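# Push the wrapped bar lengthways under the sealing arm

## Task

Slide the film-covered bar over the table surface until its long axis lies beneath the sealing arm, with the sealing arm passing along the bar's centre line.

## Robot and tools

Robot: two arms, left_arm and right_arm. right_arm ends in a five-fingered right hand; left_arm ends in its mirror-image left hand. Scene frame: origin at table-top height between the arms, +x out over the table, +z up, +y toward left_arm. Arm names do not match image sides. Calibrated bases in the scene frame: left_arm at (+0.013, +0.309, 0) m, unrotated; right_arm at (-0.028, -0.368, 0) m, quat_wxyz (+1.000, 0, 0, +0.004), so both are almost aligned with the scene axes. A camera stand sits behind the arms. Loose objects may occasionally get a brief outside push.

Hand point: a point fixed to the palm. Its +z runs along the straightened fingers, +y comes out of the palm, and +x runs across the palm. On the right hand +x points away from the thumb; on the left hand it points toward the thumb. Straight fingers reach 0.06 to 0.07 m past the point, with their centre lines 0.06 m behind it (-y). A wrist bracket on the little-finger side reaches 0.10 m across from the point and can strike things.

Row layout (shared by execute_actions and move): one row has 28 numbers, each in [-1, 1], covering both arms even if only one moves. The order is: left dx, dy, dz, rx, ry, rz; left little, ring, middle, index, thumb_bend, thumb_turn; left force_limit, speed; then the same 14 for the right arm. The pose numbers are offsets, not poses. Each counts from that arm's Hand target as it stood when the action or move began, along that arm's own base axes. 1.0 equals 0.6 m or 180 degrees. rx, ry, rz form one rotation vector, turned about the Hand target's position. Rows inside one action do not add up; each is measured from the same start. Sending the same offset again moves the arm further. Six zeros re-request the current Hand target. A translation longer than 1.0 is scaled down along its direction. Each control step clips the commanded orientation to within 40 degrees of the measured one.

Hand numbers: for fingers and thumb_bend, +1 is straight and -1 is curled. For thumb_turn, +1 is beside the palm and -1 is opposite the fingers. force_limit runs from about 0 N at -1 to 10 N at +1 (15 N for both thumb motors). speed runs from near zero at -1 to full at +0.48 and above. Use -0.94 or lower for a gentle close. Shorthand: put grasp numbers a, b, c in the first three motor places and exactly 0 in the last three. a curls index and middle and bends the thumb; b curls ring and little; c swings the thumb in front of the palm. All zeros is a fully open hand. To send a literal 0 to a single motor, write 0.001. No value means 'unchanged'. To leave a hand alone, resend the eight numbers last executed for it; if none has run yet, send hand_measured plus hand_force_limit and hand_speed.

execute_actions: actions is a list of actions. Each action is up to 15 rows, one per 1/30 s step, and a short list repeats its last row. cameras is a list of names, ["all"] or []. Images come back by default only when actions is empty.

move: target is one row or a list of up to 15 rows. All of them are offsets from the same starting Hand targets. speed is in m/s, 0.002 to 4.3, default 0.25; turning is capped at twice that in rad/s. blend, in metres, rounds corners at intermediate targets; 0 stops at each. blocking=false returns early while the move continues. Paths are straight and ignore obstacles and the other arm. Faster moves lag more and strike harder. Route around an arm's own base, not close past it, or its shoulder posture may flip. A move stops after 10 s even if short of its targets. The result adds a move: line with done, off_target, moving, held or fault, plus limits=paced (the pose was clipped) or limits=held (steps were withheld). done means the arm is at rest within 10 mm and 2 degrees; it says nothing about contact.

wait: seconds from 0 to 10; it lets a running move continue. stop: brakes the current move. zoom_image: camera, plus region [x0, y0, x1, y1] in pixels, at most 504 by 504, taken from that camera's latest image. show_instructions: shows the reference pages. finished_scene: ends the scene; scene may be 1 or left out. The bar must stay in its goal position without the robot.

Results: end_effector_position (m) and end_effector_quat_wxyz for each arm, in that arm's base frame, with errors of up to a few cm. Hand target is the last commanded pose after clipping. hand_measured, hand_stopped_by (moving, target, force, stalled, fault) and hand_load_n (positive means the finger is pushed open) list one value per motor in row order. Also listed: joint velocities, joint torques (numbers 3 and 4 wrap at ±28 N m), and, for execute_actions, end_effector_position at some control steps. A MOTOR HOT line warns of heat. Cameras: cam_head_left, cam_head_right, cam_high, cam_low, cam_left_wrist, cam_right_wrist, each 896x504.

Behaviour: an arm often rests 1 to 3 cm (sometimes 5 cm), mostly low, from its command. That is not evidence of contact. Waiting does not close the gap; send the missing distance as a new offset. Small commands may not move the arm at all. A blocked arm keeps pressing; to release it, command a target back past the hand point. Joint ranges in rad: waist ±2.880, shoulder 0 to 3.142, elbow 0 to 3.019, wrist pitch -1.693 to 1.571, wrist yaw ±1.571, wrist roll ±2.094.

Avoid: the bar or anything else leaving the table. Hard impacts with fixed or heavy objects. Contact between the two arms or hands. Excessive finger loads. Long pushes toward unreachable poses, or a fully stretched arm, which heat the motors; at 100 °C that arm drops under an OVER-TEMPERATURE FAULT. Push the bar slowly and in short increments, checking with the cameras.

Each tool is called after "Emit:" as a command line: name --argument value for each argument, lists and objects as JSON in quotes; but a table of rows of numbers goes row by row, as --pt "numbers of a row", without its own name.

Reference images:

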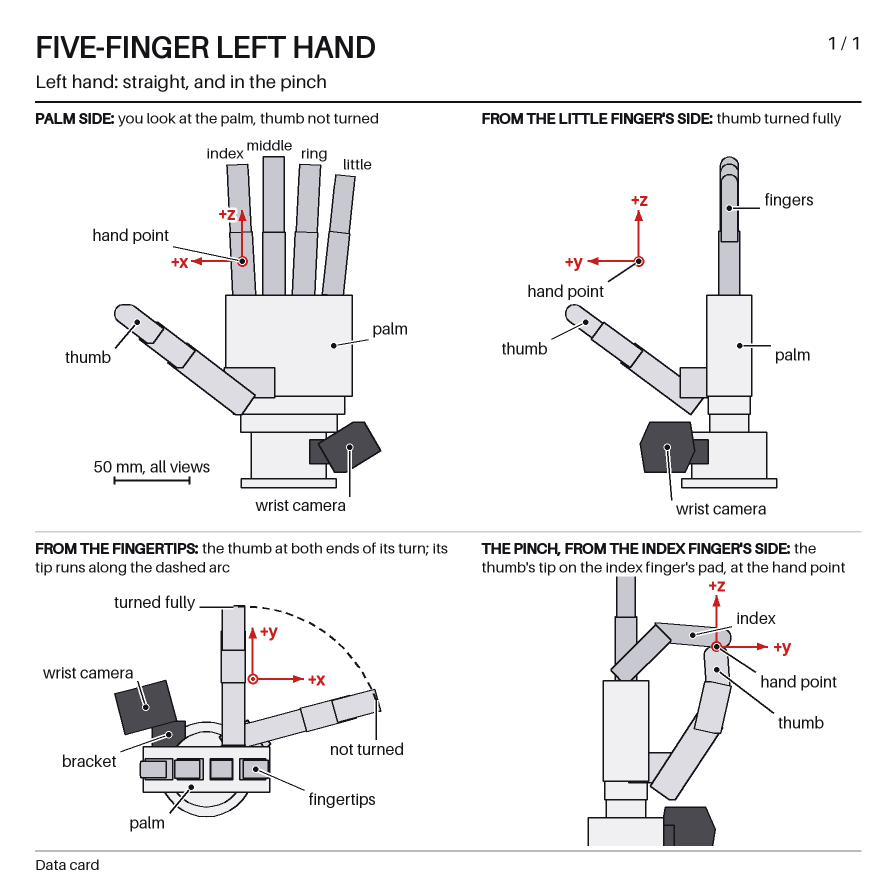

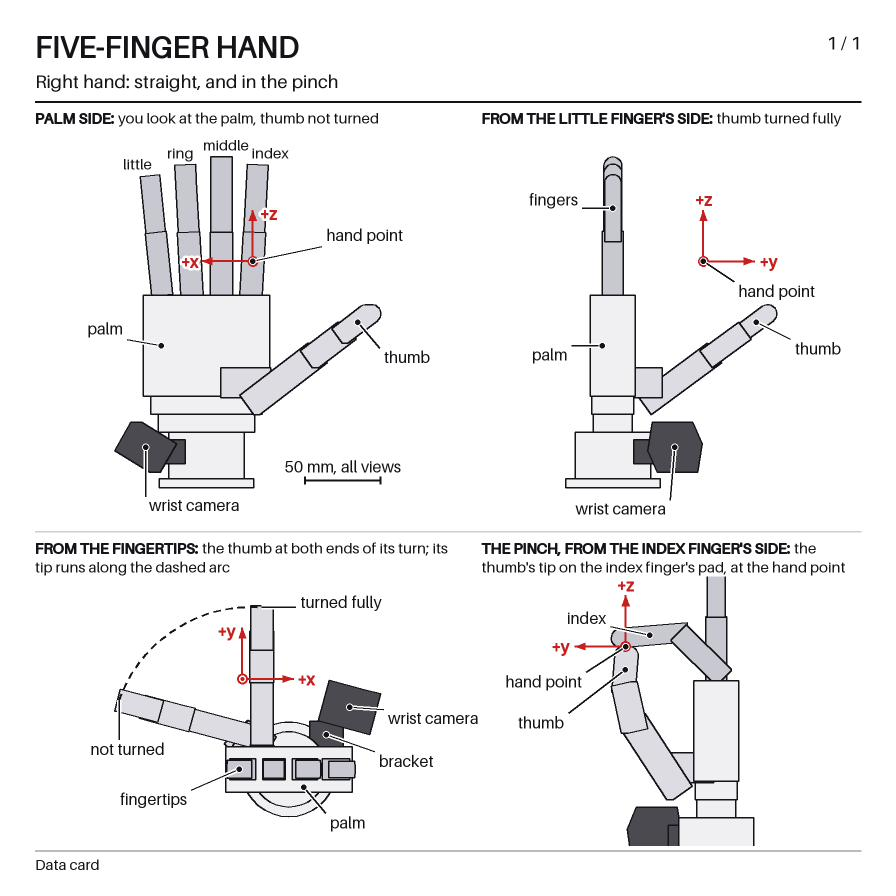

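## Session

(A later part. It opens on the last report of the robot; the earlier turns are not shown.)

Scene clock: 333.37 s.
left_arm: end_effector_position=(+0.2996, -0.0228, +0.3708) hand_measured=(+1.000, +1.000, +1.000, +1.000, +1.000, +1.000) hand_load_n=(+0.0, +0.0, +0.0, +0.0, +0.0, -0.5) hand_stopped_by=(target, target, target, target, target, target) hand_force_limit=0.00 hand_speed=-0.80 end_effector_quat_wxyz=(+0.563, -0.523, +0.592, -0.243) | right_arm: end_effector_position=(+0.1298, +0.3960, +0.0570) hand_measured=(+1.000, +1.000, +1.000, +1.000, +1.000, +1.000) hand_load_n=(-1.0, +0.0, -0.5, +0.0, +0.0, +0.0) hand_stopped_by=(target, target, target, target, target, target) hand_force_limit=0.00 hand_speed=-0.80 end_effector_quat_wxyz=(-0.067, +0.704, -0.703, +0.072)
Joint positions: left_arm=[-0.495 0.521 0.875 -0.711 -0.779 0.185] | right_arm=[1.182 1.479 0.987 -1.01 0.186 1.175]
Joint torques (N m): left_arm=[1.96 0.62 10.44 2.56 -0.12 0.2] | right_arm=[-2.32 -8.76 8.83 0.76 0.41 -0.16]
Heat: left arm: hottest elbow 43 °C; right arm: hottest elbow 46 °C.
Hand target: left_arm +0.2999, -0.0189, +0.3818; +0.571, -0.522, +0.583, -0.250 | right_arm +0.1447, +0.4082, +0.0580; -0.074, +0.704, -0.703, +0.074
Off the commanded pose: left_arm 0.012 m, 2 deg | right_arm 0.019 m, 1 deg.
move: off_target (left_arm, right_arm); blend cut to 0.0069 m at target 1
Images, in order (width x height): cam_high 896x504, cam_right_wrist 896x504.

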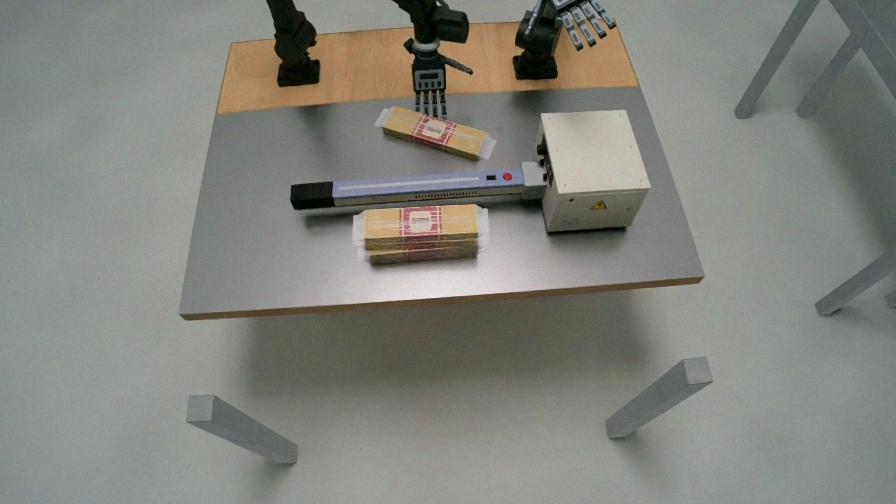

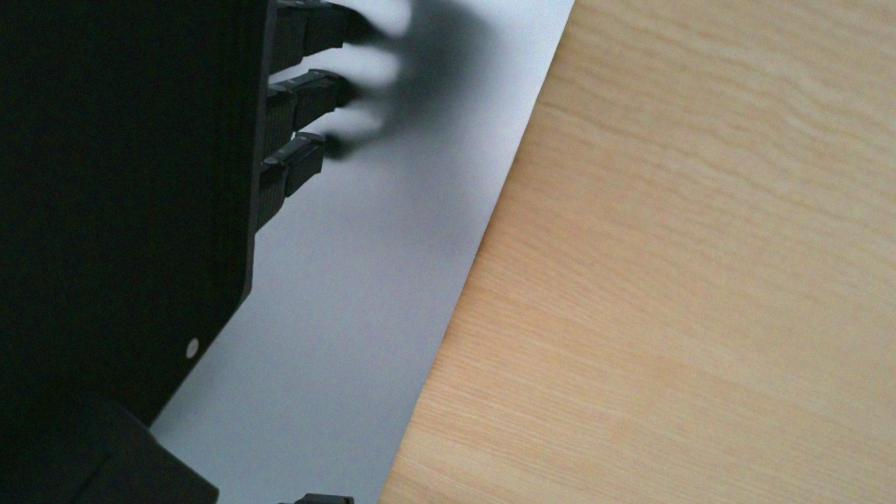

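Emit:
move --target '[0,0,0,0,0,0,0,0,0,0,0,0,0,-0.8,0.115,0.01,0.013,0,0,0,0,0,0,0,0,0,0,-0.8]' --speed 0.08 --cameras '["cam_high", "cam_right_wrist"]'

Emit:
zoom_image --camera "cam_high" --region '[350, 70, 510, 190]'

Scene clock: 352.00 s.
left_arm: end_effector_position=(+0.2996, -0.0228, +0.3708) hand_measured=(+1.000, +1.000, +1.000, +1.000, +1.000, +1.000) hand_load_n=(+0.0, +0.0, +0.0, +0.0, +0.0, +0.0) hand_stopped_by=(target, target, target, target, target, target) hand_force_limit=0.00 hand_speed=-0.80 end_effector_quat_wxyz=(+0.563, -0.523, +0.592, -0.243) | right_arm: end_effector_position=(+0.1968, +0.4001, +0.0578) hand_measured=(+1.000, +1.000, +1.000, +1.000, +1.000, +1.000) hand_load_n=(-1.5, +0.0, +0.0, +0.0, +0.0, +0.0) hand_stopped_by=(target, target, target, target, target, target) hand_force_limit=0.00 hand_speed=-0.80 end_effector_quat_wxyz=(-0.061, +0.702, -0.705, +0.074)
Joint positions: left_arm=[-0.495 0.521 0.875 -0.711 -0.779 0.185] | right_arm=[1.041 1.563 1.086 -1.012 0.174 1.038]
Joint torques (N m): left_arm=[2.2 1.14 10.39 2.59 -0.12 0.19] | right_arm=[-1.96 -11.11 9.76 0.44 0.34 -0.2]
Heat: left arm: hottest elbow 43 °C; right arm: hottest elbow 45 °C.
Hand target: left_arm +0.2999, -0.0189, +0.3818; +0.571, -0.522, +0.583, -0.250 | right_arm +0.2138, +0.4142, +0.0657; -0.074, +0.704, -0.703, +0.074
Off the commanded pose: left_arm 0.012 m, 2 deg | right_arm 0.023 m, 2 deg.
move: off_target (left_arm, right_arm)
Images, in order (width x height): cam_high 896x504, cam_right_wrist 896x504.

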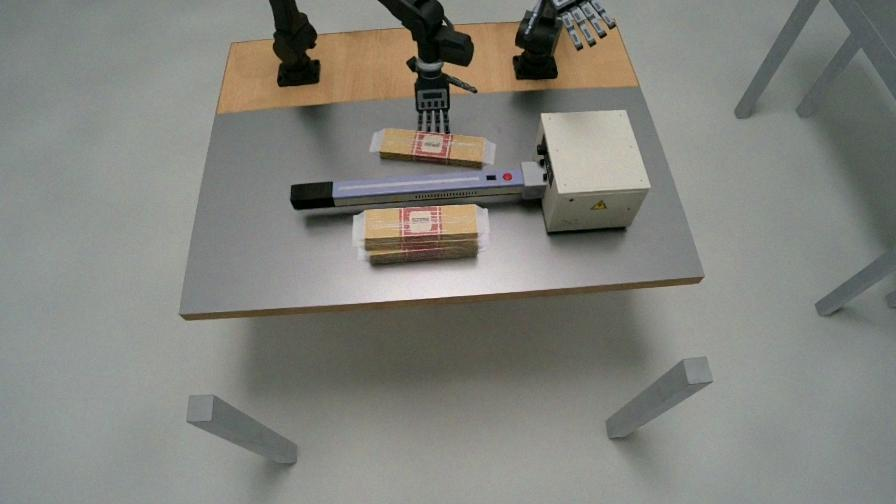

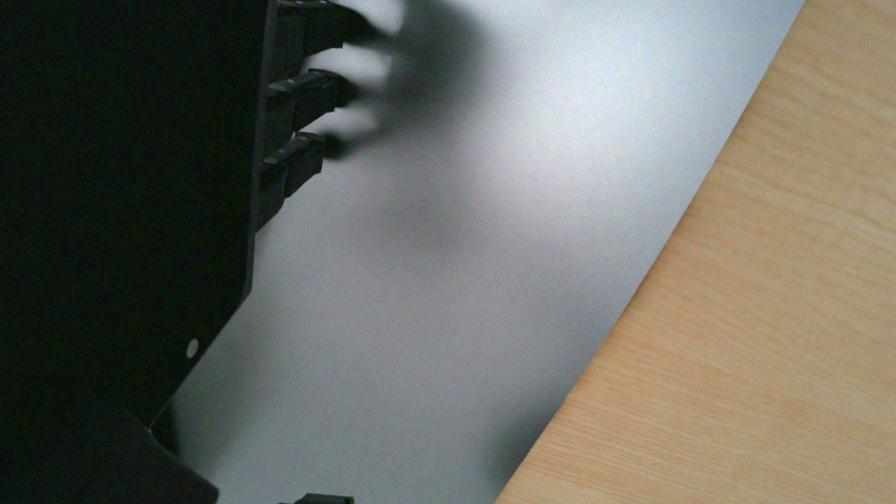

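Scaled by 3.150 from the camera's 896x504 image, which has a finer 1280x720 frame.

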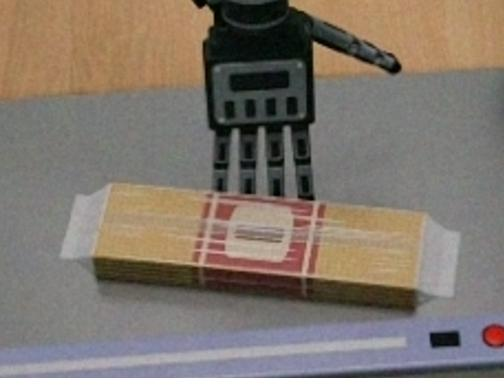

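Emit:
move --target '[0,0,0,0,0,0,0,0,0,0,0,0,0,-0.8,0.075,0.005,0.012,0,0,0,0,0,0,0,0,0,0,-0.8]' --speed 0.08 --cameras '["cam_high", "cam_head_left", "cam_head_right"]'

Emit:
zoom_image --camera "cam_high" --region '[280, 90, 560, 250]'

Emit:
zoom_image --camera "cam_head_right" --region '[400, 260, 640, 440]'

Scene clock: 365.20 s.
left_arm: end_effector_position=(+0.2996, -0.0228, +0.3708) hand_measured=(+1.000, +1.000, +1.000, +1.000, +1.000, +1.000) hand_load_n=(+0.0, +0.0, +0.0, +0.0, +0.0, -0.5) hand_stopped_by=(target, target, target, target, target, target) hand_force_limit=0.00 hand_speed=-0.80 end_effector_quat_wxyz=(+0.563, -0.523, +0.592, -0.243) | right_arm: end_effector_position=(+0.2411, +0.4014, +0.0585) hand_measured=(+1.000, +1.000, +1.000, +1.000, +1.000, +1.000) hand_load_n=(-1.0, +0.0, +0.0, +0.0, +0.0, +0.0) hand_stopped_by=(target, target, target, target, target, target) hand_force_limit=0.00 hand_speed=-0.80 end_effector_quat_wxyz=(-0.057, +0.702, -0.706, +0.077)
Joint positions: left_arm=[-0.495 0.521 0.875 -0.711 -0.779 0.185] | right_arm=[0.96 1.626 1.165 -1.024 0.171 0.959]
Joint torques (N m): left_arm=[1.9 0.97 10.35 2.43 -0.14 0.2] | right_arm=[-1.67 -13.04 10.45 0.13 0.15 -0.2]
Heat: left arm: hottest elbow 43 °C; right arm: hottest elbow 47 °C.
Hand target: left_arm +0.2999, -0.0189, +0.3818; +0.571, -0.522, +0.583, -0.250 | right_arm +0.2588, +0.4171, +0.0730; -0.074, +0.703, -0.703, +0.074
Off the commanded pose: left_arm 0.012 m, 2 deg | right_arm 0.028 m, 2 deg.
move: off_target (left_arm, right_arm)
Images, in order (width x height): cam_head_left 896x504, cam_head_right 896x504, cam_high 896x504.

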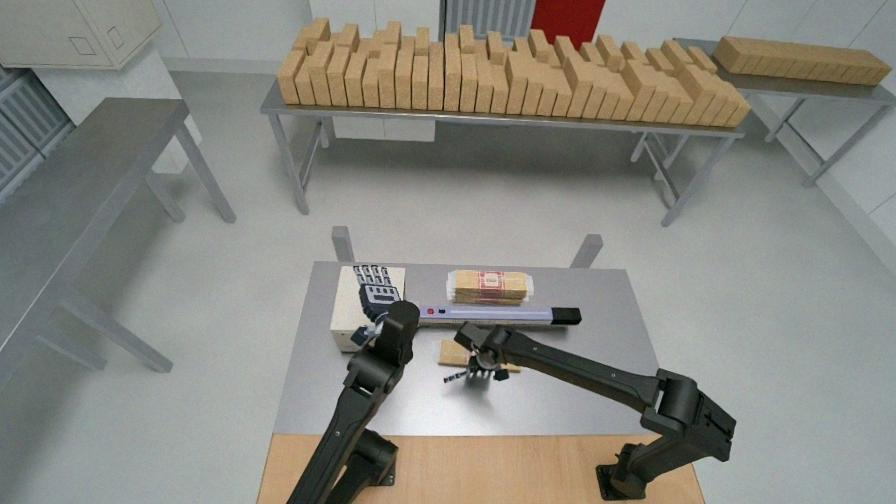

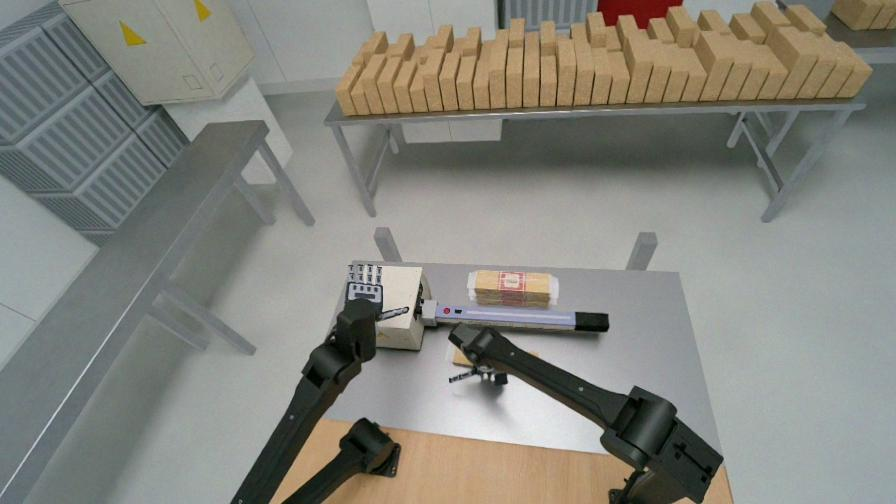

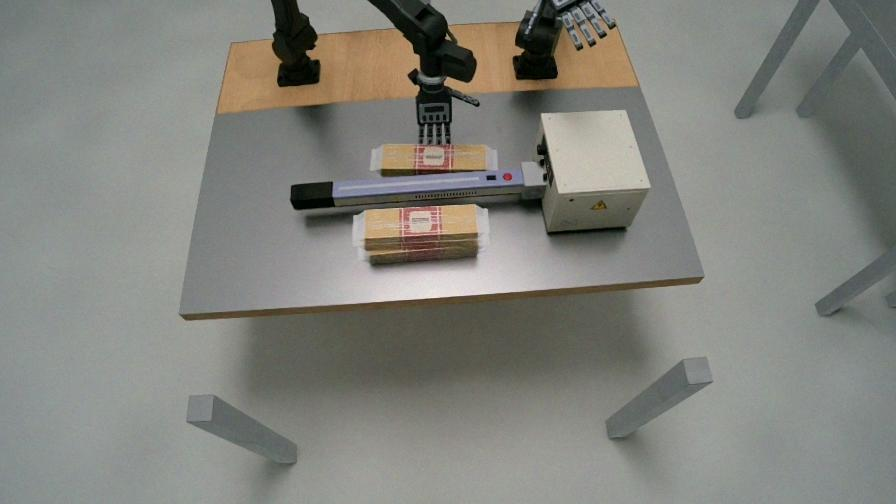

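Scaled by 1.800 from the camera's 896x504 image, which has a finer 1280x720 frame.

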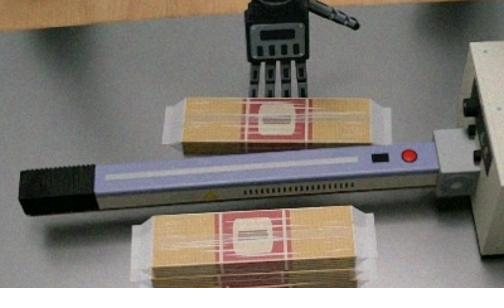

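Scaled by 2.100 from the camera's 896x504 image, which has a finer 1280x720 frame.

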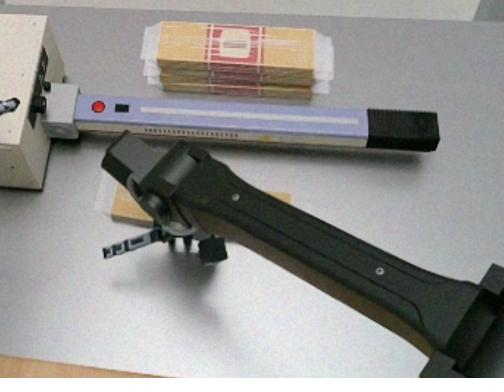

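Emit:
move --target '[0,0,0,0,0,0,0,0,0,0,0,0,0,-0.8,0.085,-0.005,0.01,0,0,0,0,0,0,0,0,0,0,-0.8]' --speed 0.08 --cameras '["cam_high", "cam_head_left", "cam_head_right"]'

Emit:
zoom_image --camera "cam_high" --region '[340, 100, 540, 220]'

Emit:
zoom_image --camera "cam_head_left" --region '[400, 290, 600, 410]'

Scene clock: 412.33 s.
left_arm: end_effector_position=(+0.2996, -0.0228, +0.3708) hand_measured=(+1.000, +1.000, +1.000, +1.000, +1.000, +1.000) hand_load_n=(+0.0, +0.0, +0.0, +0.0, +0.0, +0.0) hand_stopped_by=(target, target, target, target, target, target) hand_force_limit=0.00 hand_speed=-0.80 end_effector_quat_wxyz=(+0.563, -0.523, +0.592, -0.243) | right_arm: end_effector_position=(+0.2901, +0.3986, +0.0613) hand_measured=(+1.000, +1.000, +1.000, +1.000, +1.000, +1.000) hand_load_n=(+0.0, -0.5, +0.0, +0.0, +0.0, +0.0) hand_stopped_by=(target, target, target, target, target, target) hand_force_limit=0.00 hand_speed=-0.80 end_effector_quat_wxyz=(-0.053, +0.703, -0.705, +0.076)
Joint positions: left_arm=[-0.495 0.521 0.875 -0.711 -0.779 0.185] | right_arm=[0.873 1.692 1.258 -1.045 0.16 0.87]
Joint torques (N m): left_arm=[2.08 0.15 10.43 2.52 -0.12 0.2] | right_arm=[-1.61 -14.74 10.78 0.12 0.13 -0.16]
Heat: left arm: hottest elbow 43 °C; right arm: hottest elbow 49 °C.
Hand target: left_arm +0.2999, -0.0189, +0.3818; +0.571, -0.522, +0.583, -0.250 | right_arm +0.3098, +0.4141, +0.0790; -0.074, +0.703, -0.703, +0.074
Off the commanded pose: left_arm 0.012 m, 2 deg | right_arm 0.031 m, 2 deg.
move: off_target (left_arm, right_arm)
Images, in order (width x height): cam_head_left 896x504, cam_head_right 896x504, cam_high 896x504.

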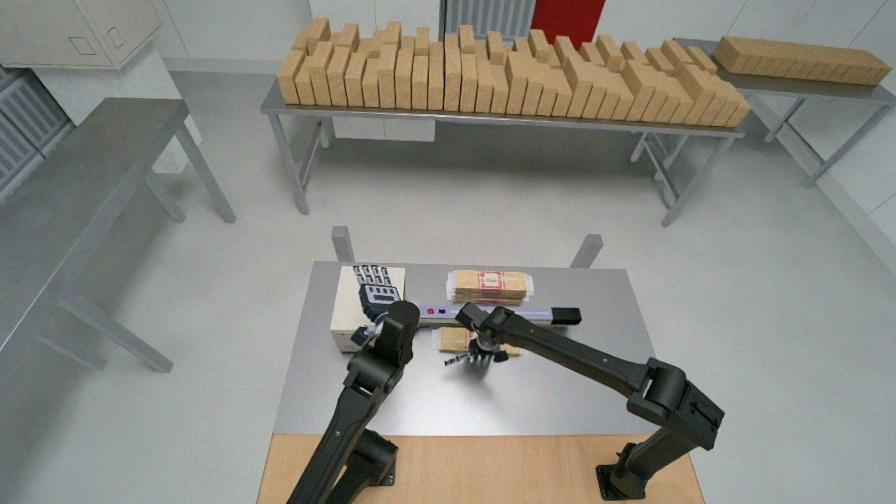

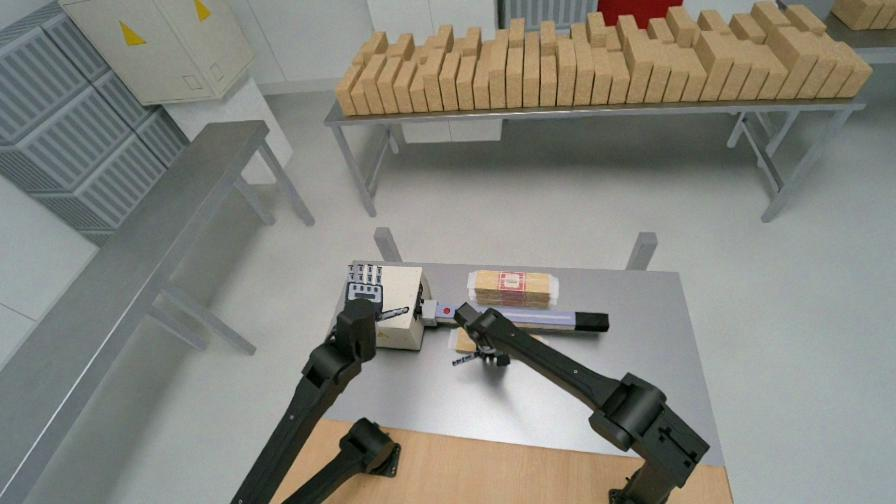

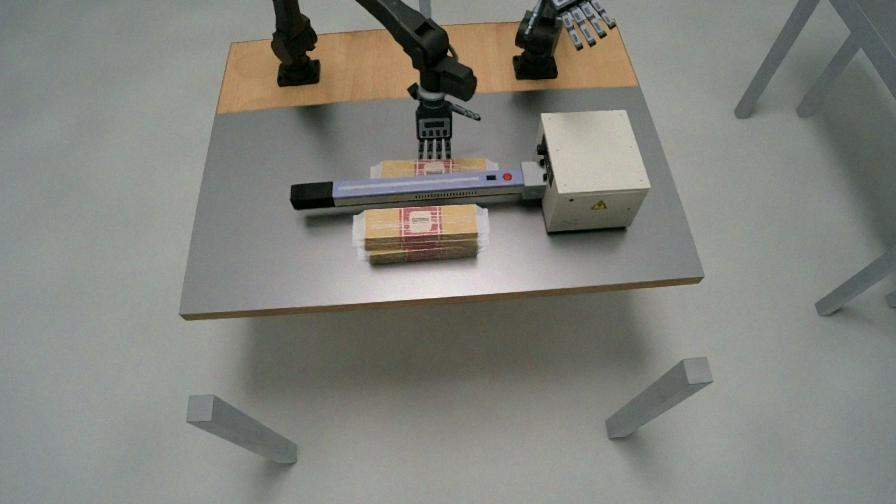

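Scaled by 2.520 from the camera's 896x504 image, which has a finer 1280x720 frame.

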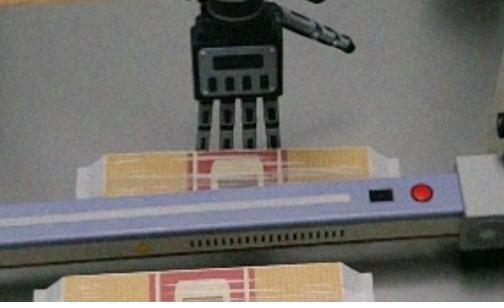

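Scaled by 2.520 from the camera's 896x504 image, which has a finer 1280x720 frame.

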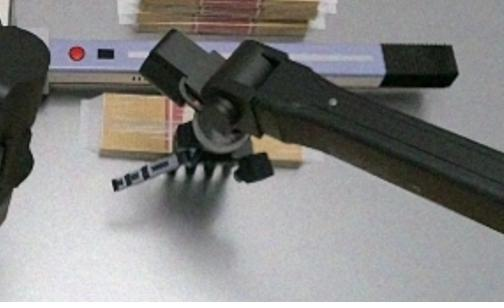

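Emit:
move --target '[0,0,0,0,0,0,0,0,0,0,0,0,0,-0.8,0.072,0.003,0.008,0,0,0.018,0,0,0,0,0,0,0,-0.8]' --speed 0.08 --cameras '["cam_high", "cam_head_left", "cam_head_right"]'

Emit:
zoom_image --camera "cam_high" --region '[340, 110, 540, 230]'

Emit:
zoom_image --camera "cam_head_left" --region '[400, 290, 600, 410]'

Emit:
zoom_image --camera "cam_head_right" --region '[420, 290, 620, 410]'

Scene clock: 450.07 s.
left_arm: end_effector_position=(+0.2996, -0.0228, +0.3708) hand_measured=(+1.000, +1.000, +1.000, +1.000, +1.000, +1.000) hand_load_n=(+0.0, +0.0, +0.0, +0.5, +0.0, -0.5) hand_stopped_by=(target, target, target, target, target, target) hand_force_limit=0.00 hand_speed=-0.80 end_effector_quat_wxyz=(+0.563, -0.523, +0.592, -0.243) | right_arm: end_effector_position=(+0.3329, +0.4023, +0.0663) hand_measured=(+1.000, +1.000, +1.000, +1.000, +1.000, +1.000) hand_load_n=(-0.5, -0.5, +0.0, +0.0, +0.0, +0.0) hand_stopped_by=(target, target, target, target, target, target) hand_force_limit=0.00 hand_speed=-0.80 end_effector_quat_wxyz=(-0.055, +0.722, -0.686, +0.072)
Joint positions: left_arm=[-0.495 0.521 0.875 -0.711 -0.779 0.185] | right_arm=[0.813 1.762 1.368 -1.066 0.143 0.754]
Joint torques (N m): left_arm=[1.85 0.44 10.4 2.59 -0.11 0.18] | right_arm=[-1.49 -16.03 10.95 0.23 0.11 -0.18]
Heat: left arm: hottest elbow 44 °C; right arm: hottest elbow 56 °C.
Hand target: left_arm +0.2999, -0.0189, +0.3818; +0.571, -0.522, +0.583, -0.250 | right_arm +0.3530, +0.4160, +0.0838; -0.076, +0.723, -0.683, +0.072
Off the commanded pose: left_arm 0.012 m, 2 deg | right_arm 0.030 m, 2 deg.
move: off_target (left_arm, right_arm)
Images, in order (width x height): cam_head_left 896x504, cam_head_right 896x504, cam_high 896x504.

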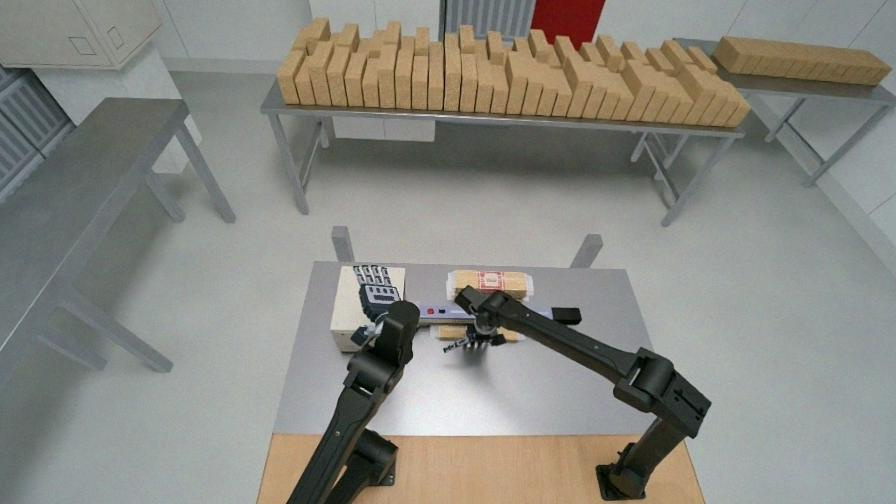

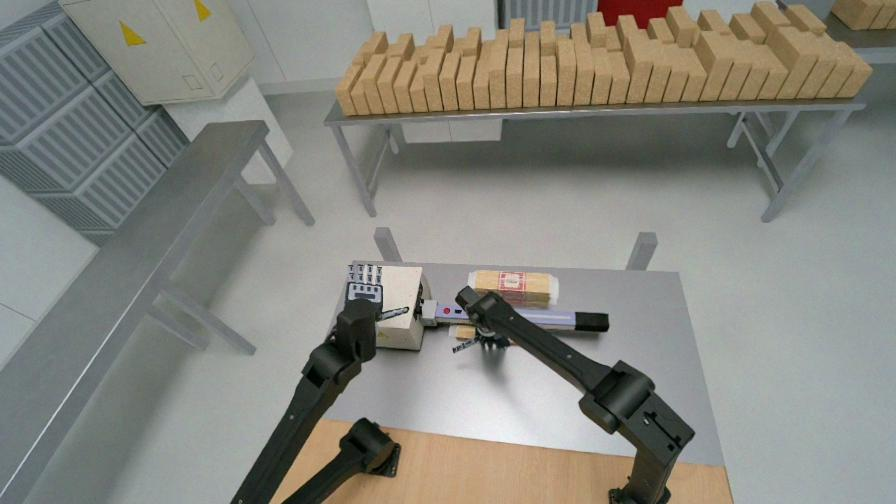

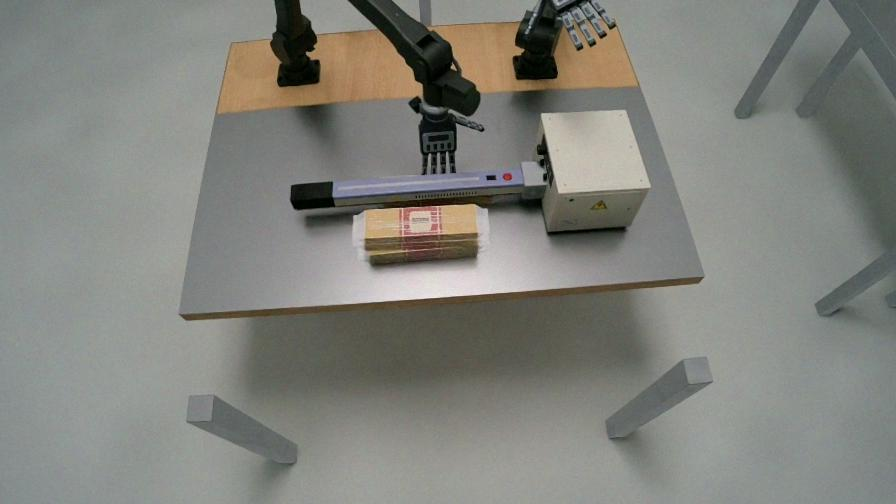

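Scaled by 2.520 from the camera's 896x504 image, which has a finer 1280x720 frame.

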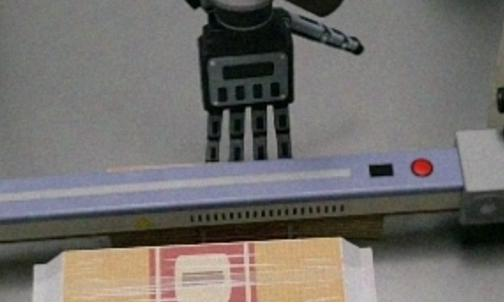

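Scaled by 2.520 from the camera's 896x504 image, which has a finer 1280x720 frame.

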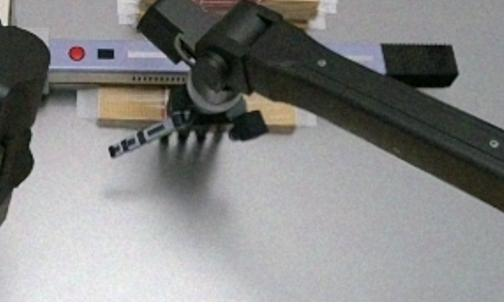

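Scaled by 2.520 from the camera's 896x504 image, which has a finer 1280x720 frame.

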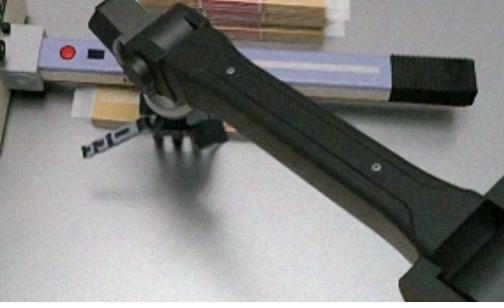

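Emit:
zoom_image --camera "cam_high" --region '[360, 150, 510, 220]'

Emit:
zoom_image --camera "cam_head_left" --region '[420, 295, 540, 355]'

Scaled by 3.360 from the camera's 896x504 image, which has a finer 1280x720 frame.

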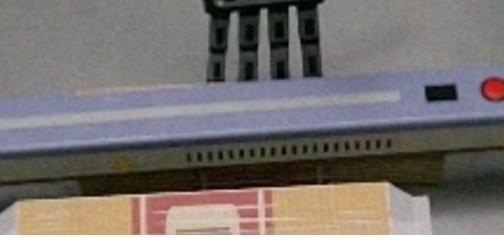

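Scaled by 4.200 from the camera's 896x504 image, which has a finer 1280x720 frame.

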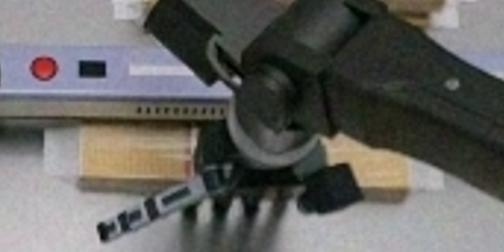

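Emit:
move --target '[0,0,0,0,0,0,0,0,0,0,0,0,0,-0.8,0.025,0.003,0.002,0,0,0.024,0,0,0,0,0,0,0,-0.8]' --speed 0.06 --cameras '["cam_high", "cam_head_left", "cam_head_right"]'

Emit:
zoom_image --camera "cam_high" --region '[360, 150, 510, 220]'

Emit:
zoom_image --camera "cam_head_left" --region '[420, 295, 540, 355]'

Scene clock: 486.60 s.
left_arm: end_effector_position=(+0.2996, -0.0228, +0.3708) hand_measured=(+1.000, +1.000, +1.000, +1.000, +1.000, +1.000) hand_load_n=(+0.0, +0.0, +0.0, +0.0, +0.0, +0.0) hand_stopped_by=(target, target, target, target, target, target) hand_force_limit=0.00 hand_speed=-0.80 end_effector_quat_wxyz=(+0.563, -0.523, +0.592, -0.243) | right_arm: end_effector_position=(+0.3461, +0.4044, +0.0669) hand_measured=(+1.000, +1.000, +1.000, +1.000, +1.000, +1.000) hand_load_n=(-1.0, +0.0, +0.0, +0.0, +0.0, +0.0) hand_stopped_by=(target, target, target, target, target, target) hand_force_limit=0.00 hand_speed=-0.80 end_effector_quat_wxyz=(-0.056, +0.747, -0.659, +0.067)
Joint positions: left_arm=[-0.495 0.521 0.875 -0.711 -0.779 0.185] | right_arm=[0.796 1.795 1.414 -1.071 0.129 0.662]
Joint torques (N m): left_arm=[2.2 0.62 10.5 2.5 -0.12 0.2] | right_arm=[-1.73 -16.67 11.12 0.24 0.09 -0.21]
Heat: left arm: hottest elbow 44 °C; right arm: hottest elbow 53 °C.
Hand target: left_arm +0.2999, -0.0189, +0.3818; +0.571, -0.522, +0.583, -0.250 | right_arm +0.3679, +0.4178, +0.0850; -0.079, +0.748, -0.655, +0.069
Off the commanded pose: left_arm 0.012 m, 2 deg | right_arm 0.031 m, 3 deg.
move: off_target (left_arm, right_arm)
Images, in order (width x height): cam_head_left 896x504, cam_head_right 896x504, cam_high 896x504.

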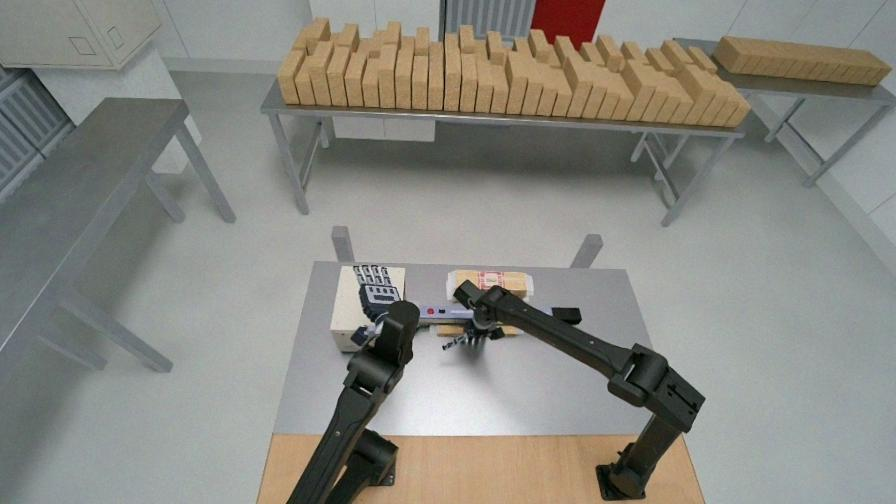

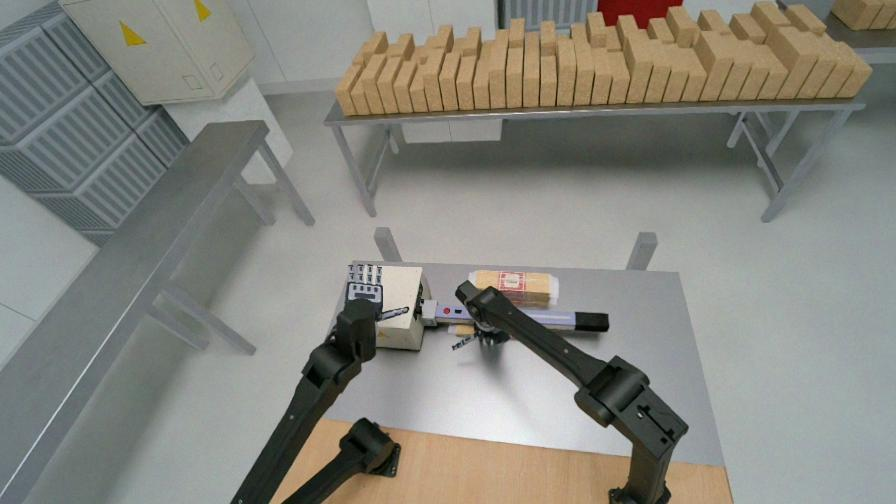

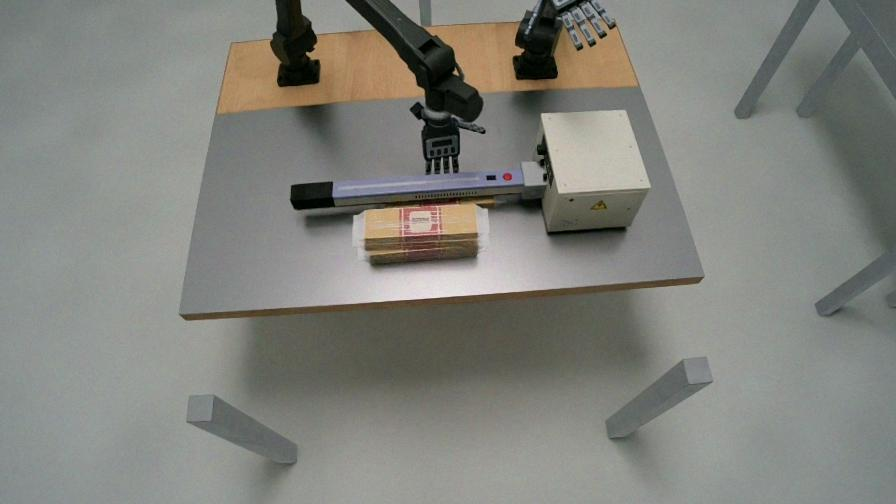

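Scaled by 3.360 from the camera's 896x504 image, which has a finer 1280x720 frame.

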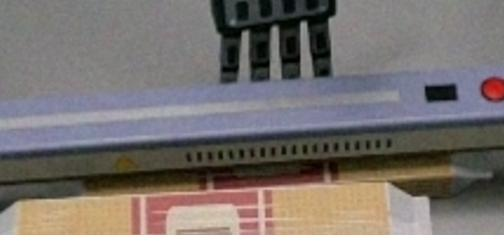

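Scaled by 4.200 from the camera's 896x504 image, which has a finer 1280x720 frame.

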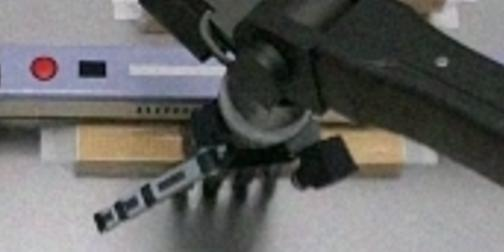

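Emit:
move --target '[0,0,0,0,0,0,0,0,0,0,0,0,0,-0.8,0.022,0.002,0.001,0,0,-0.018,0,0,0,0,0,0,0,-0.8]' --speed 0.06 --cameras '["cam_high", "cam_head_left", "cam_head_right"]'

Emit:
zoom_image --camera "cam_high" --region '[360, 150, 510, 220]'

Emit:
zoom_image --camera "cam_head_left" --region '[420, 295, 540, 355]'

Scene clock: 507.33 s.
left_arm: end_effector_position=(+0.2996, -0.0228, +0.3708) hand_measured=(+1.000, +1.000, +1.000, +1.000, +1.000, +1.000) hand_load_n=(+0.0, +0.0, +0.0, +0.0, +0.0, -0.5) hand_stopped_by=(target, target, target, target, target, target) hand_force_limit=0.00 hand_speed=-0.80 end_effector_quat_wxyz=(+0.563, -0.523, +0.592, -0.243) | right_arm: end_effector_position=(+0.3575, +0.4052, +0.0674) hand_measured=(+1.000, +1.000, +1.000, +1.000, +1.000, +1.000) hand_load_n=(+0.0, -0.5, +0.0, +0.0, -0.5, +0.0) hand_stopped_by=(target, target, target, target, target, target) hand_force_limit=0.00 hand_speed=-0.80 end_effector_quat_wxyz=(-0.053, +0.741, -0.666, +0.068)
Joint positions: left_arm=[-0.495 0.521 0.875 -0.711 -0.779 0.185] | right_arm=[0.782 1.816 1.446 -1.086 0.129 0.669]
Joint torques (N m): left_arm=[1.96 0.62 10.39 2.52 -0.12 0.2] | right_arm=[-1.73 -17.08 11.12 0.24 0.29 0.1]
Heat: left arm: hottest elbow 44 °C; right arm: hottest elbow 54 °C.
Hand target: left_arm +0.2999, -0.0189, +0.3818; +0.571, -0.522, +0.583, -0.250 | right_arm +0.3811, +0.4190, +0.0854; -0.077, +0.730, -0.676, +0.071
Off the commanded pose: left_arm 0.012 m, 2 deg | right_arm 0.033 m, 3 deg.
move: off_target (left_arm, right_arm)
Images, in order (width x height): cam_head_left 896x504, cam_head_right 896x504, cam_high 896x504.

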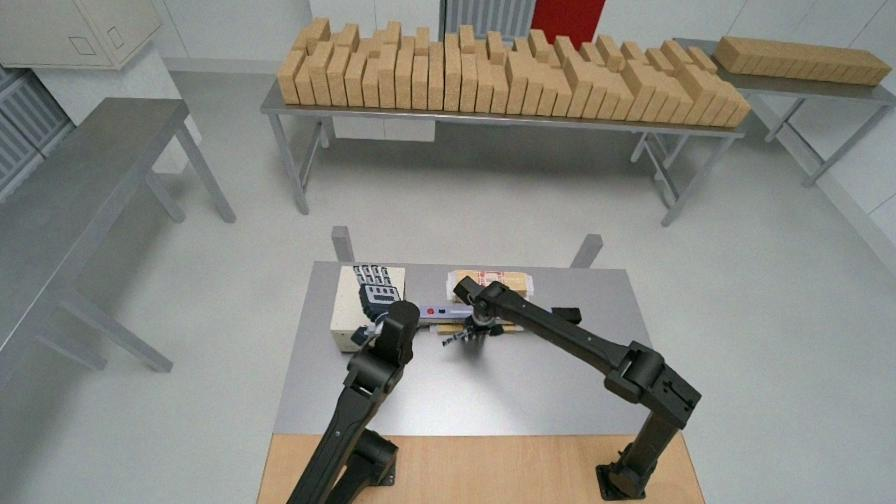

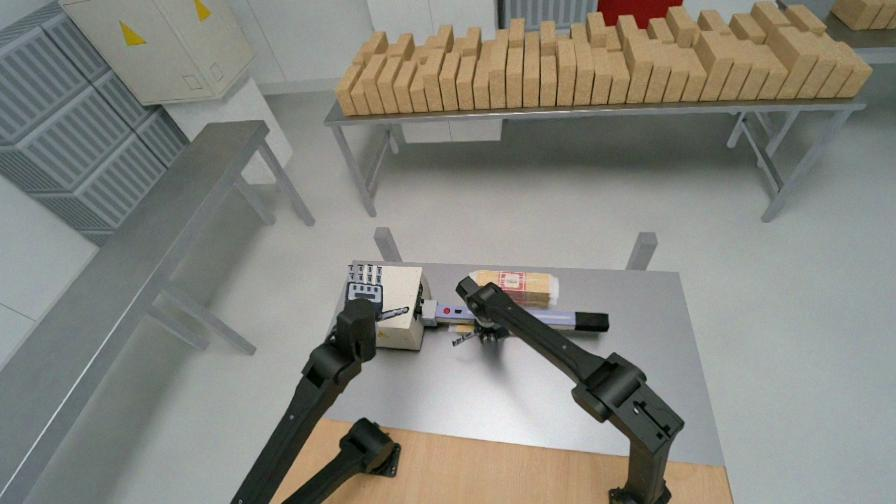

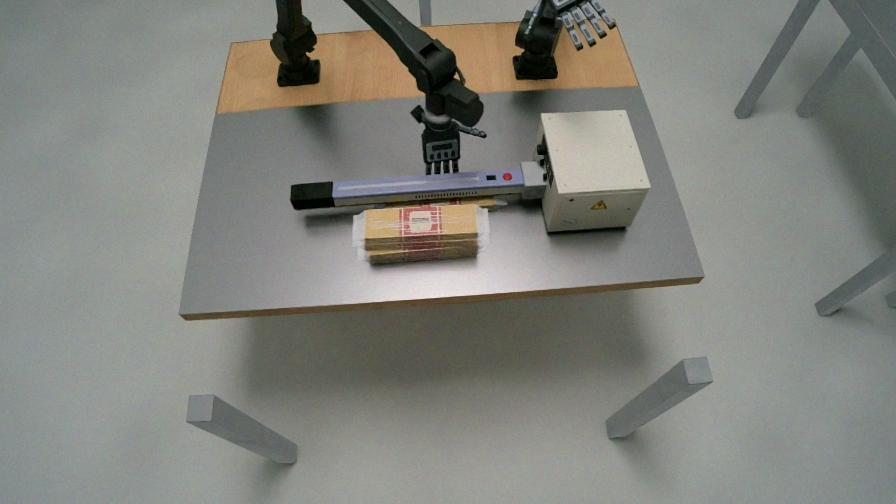

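Scaled by 3.360 from the camera's 896x504 image, which has a finer 1280x720 frame.

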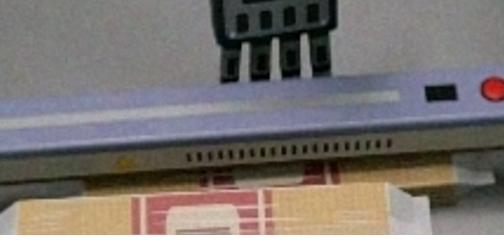

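Scaled by 4.200 from the camera's 896x504 image, which has a finer 1280x720 frame.

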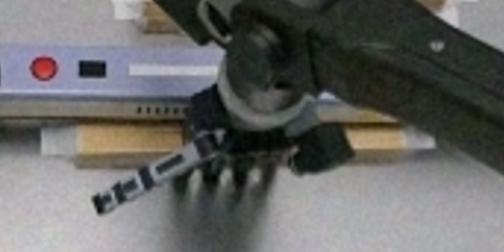

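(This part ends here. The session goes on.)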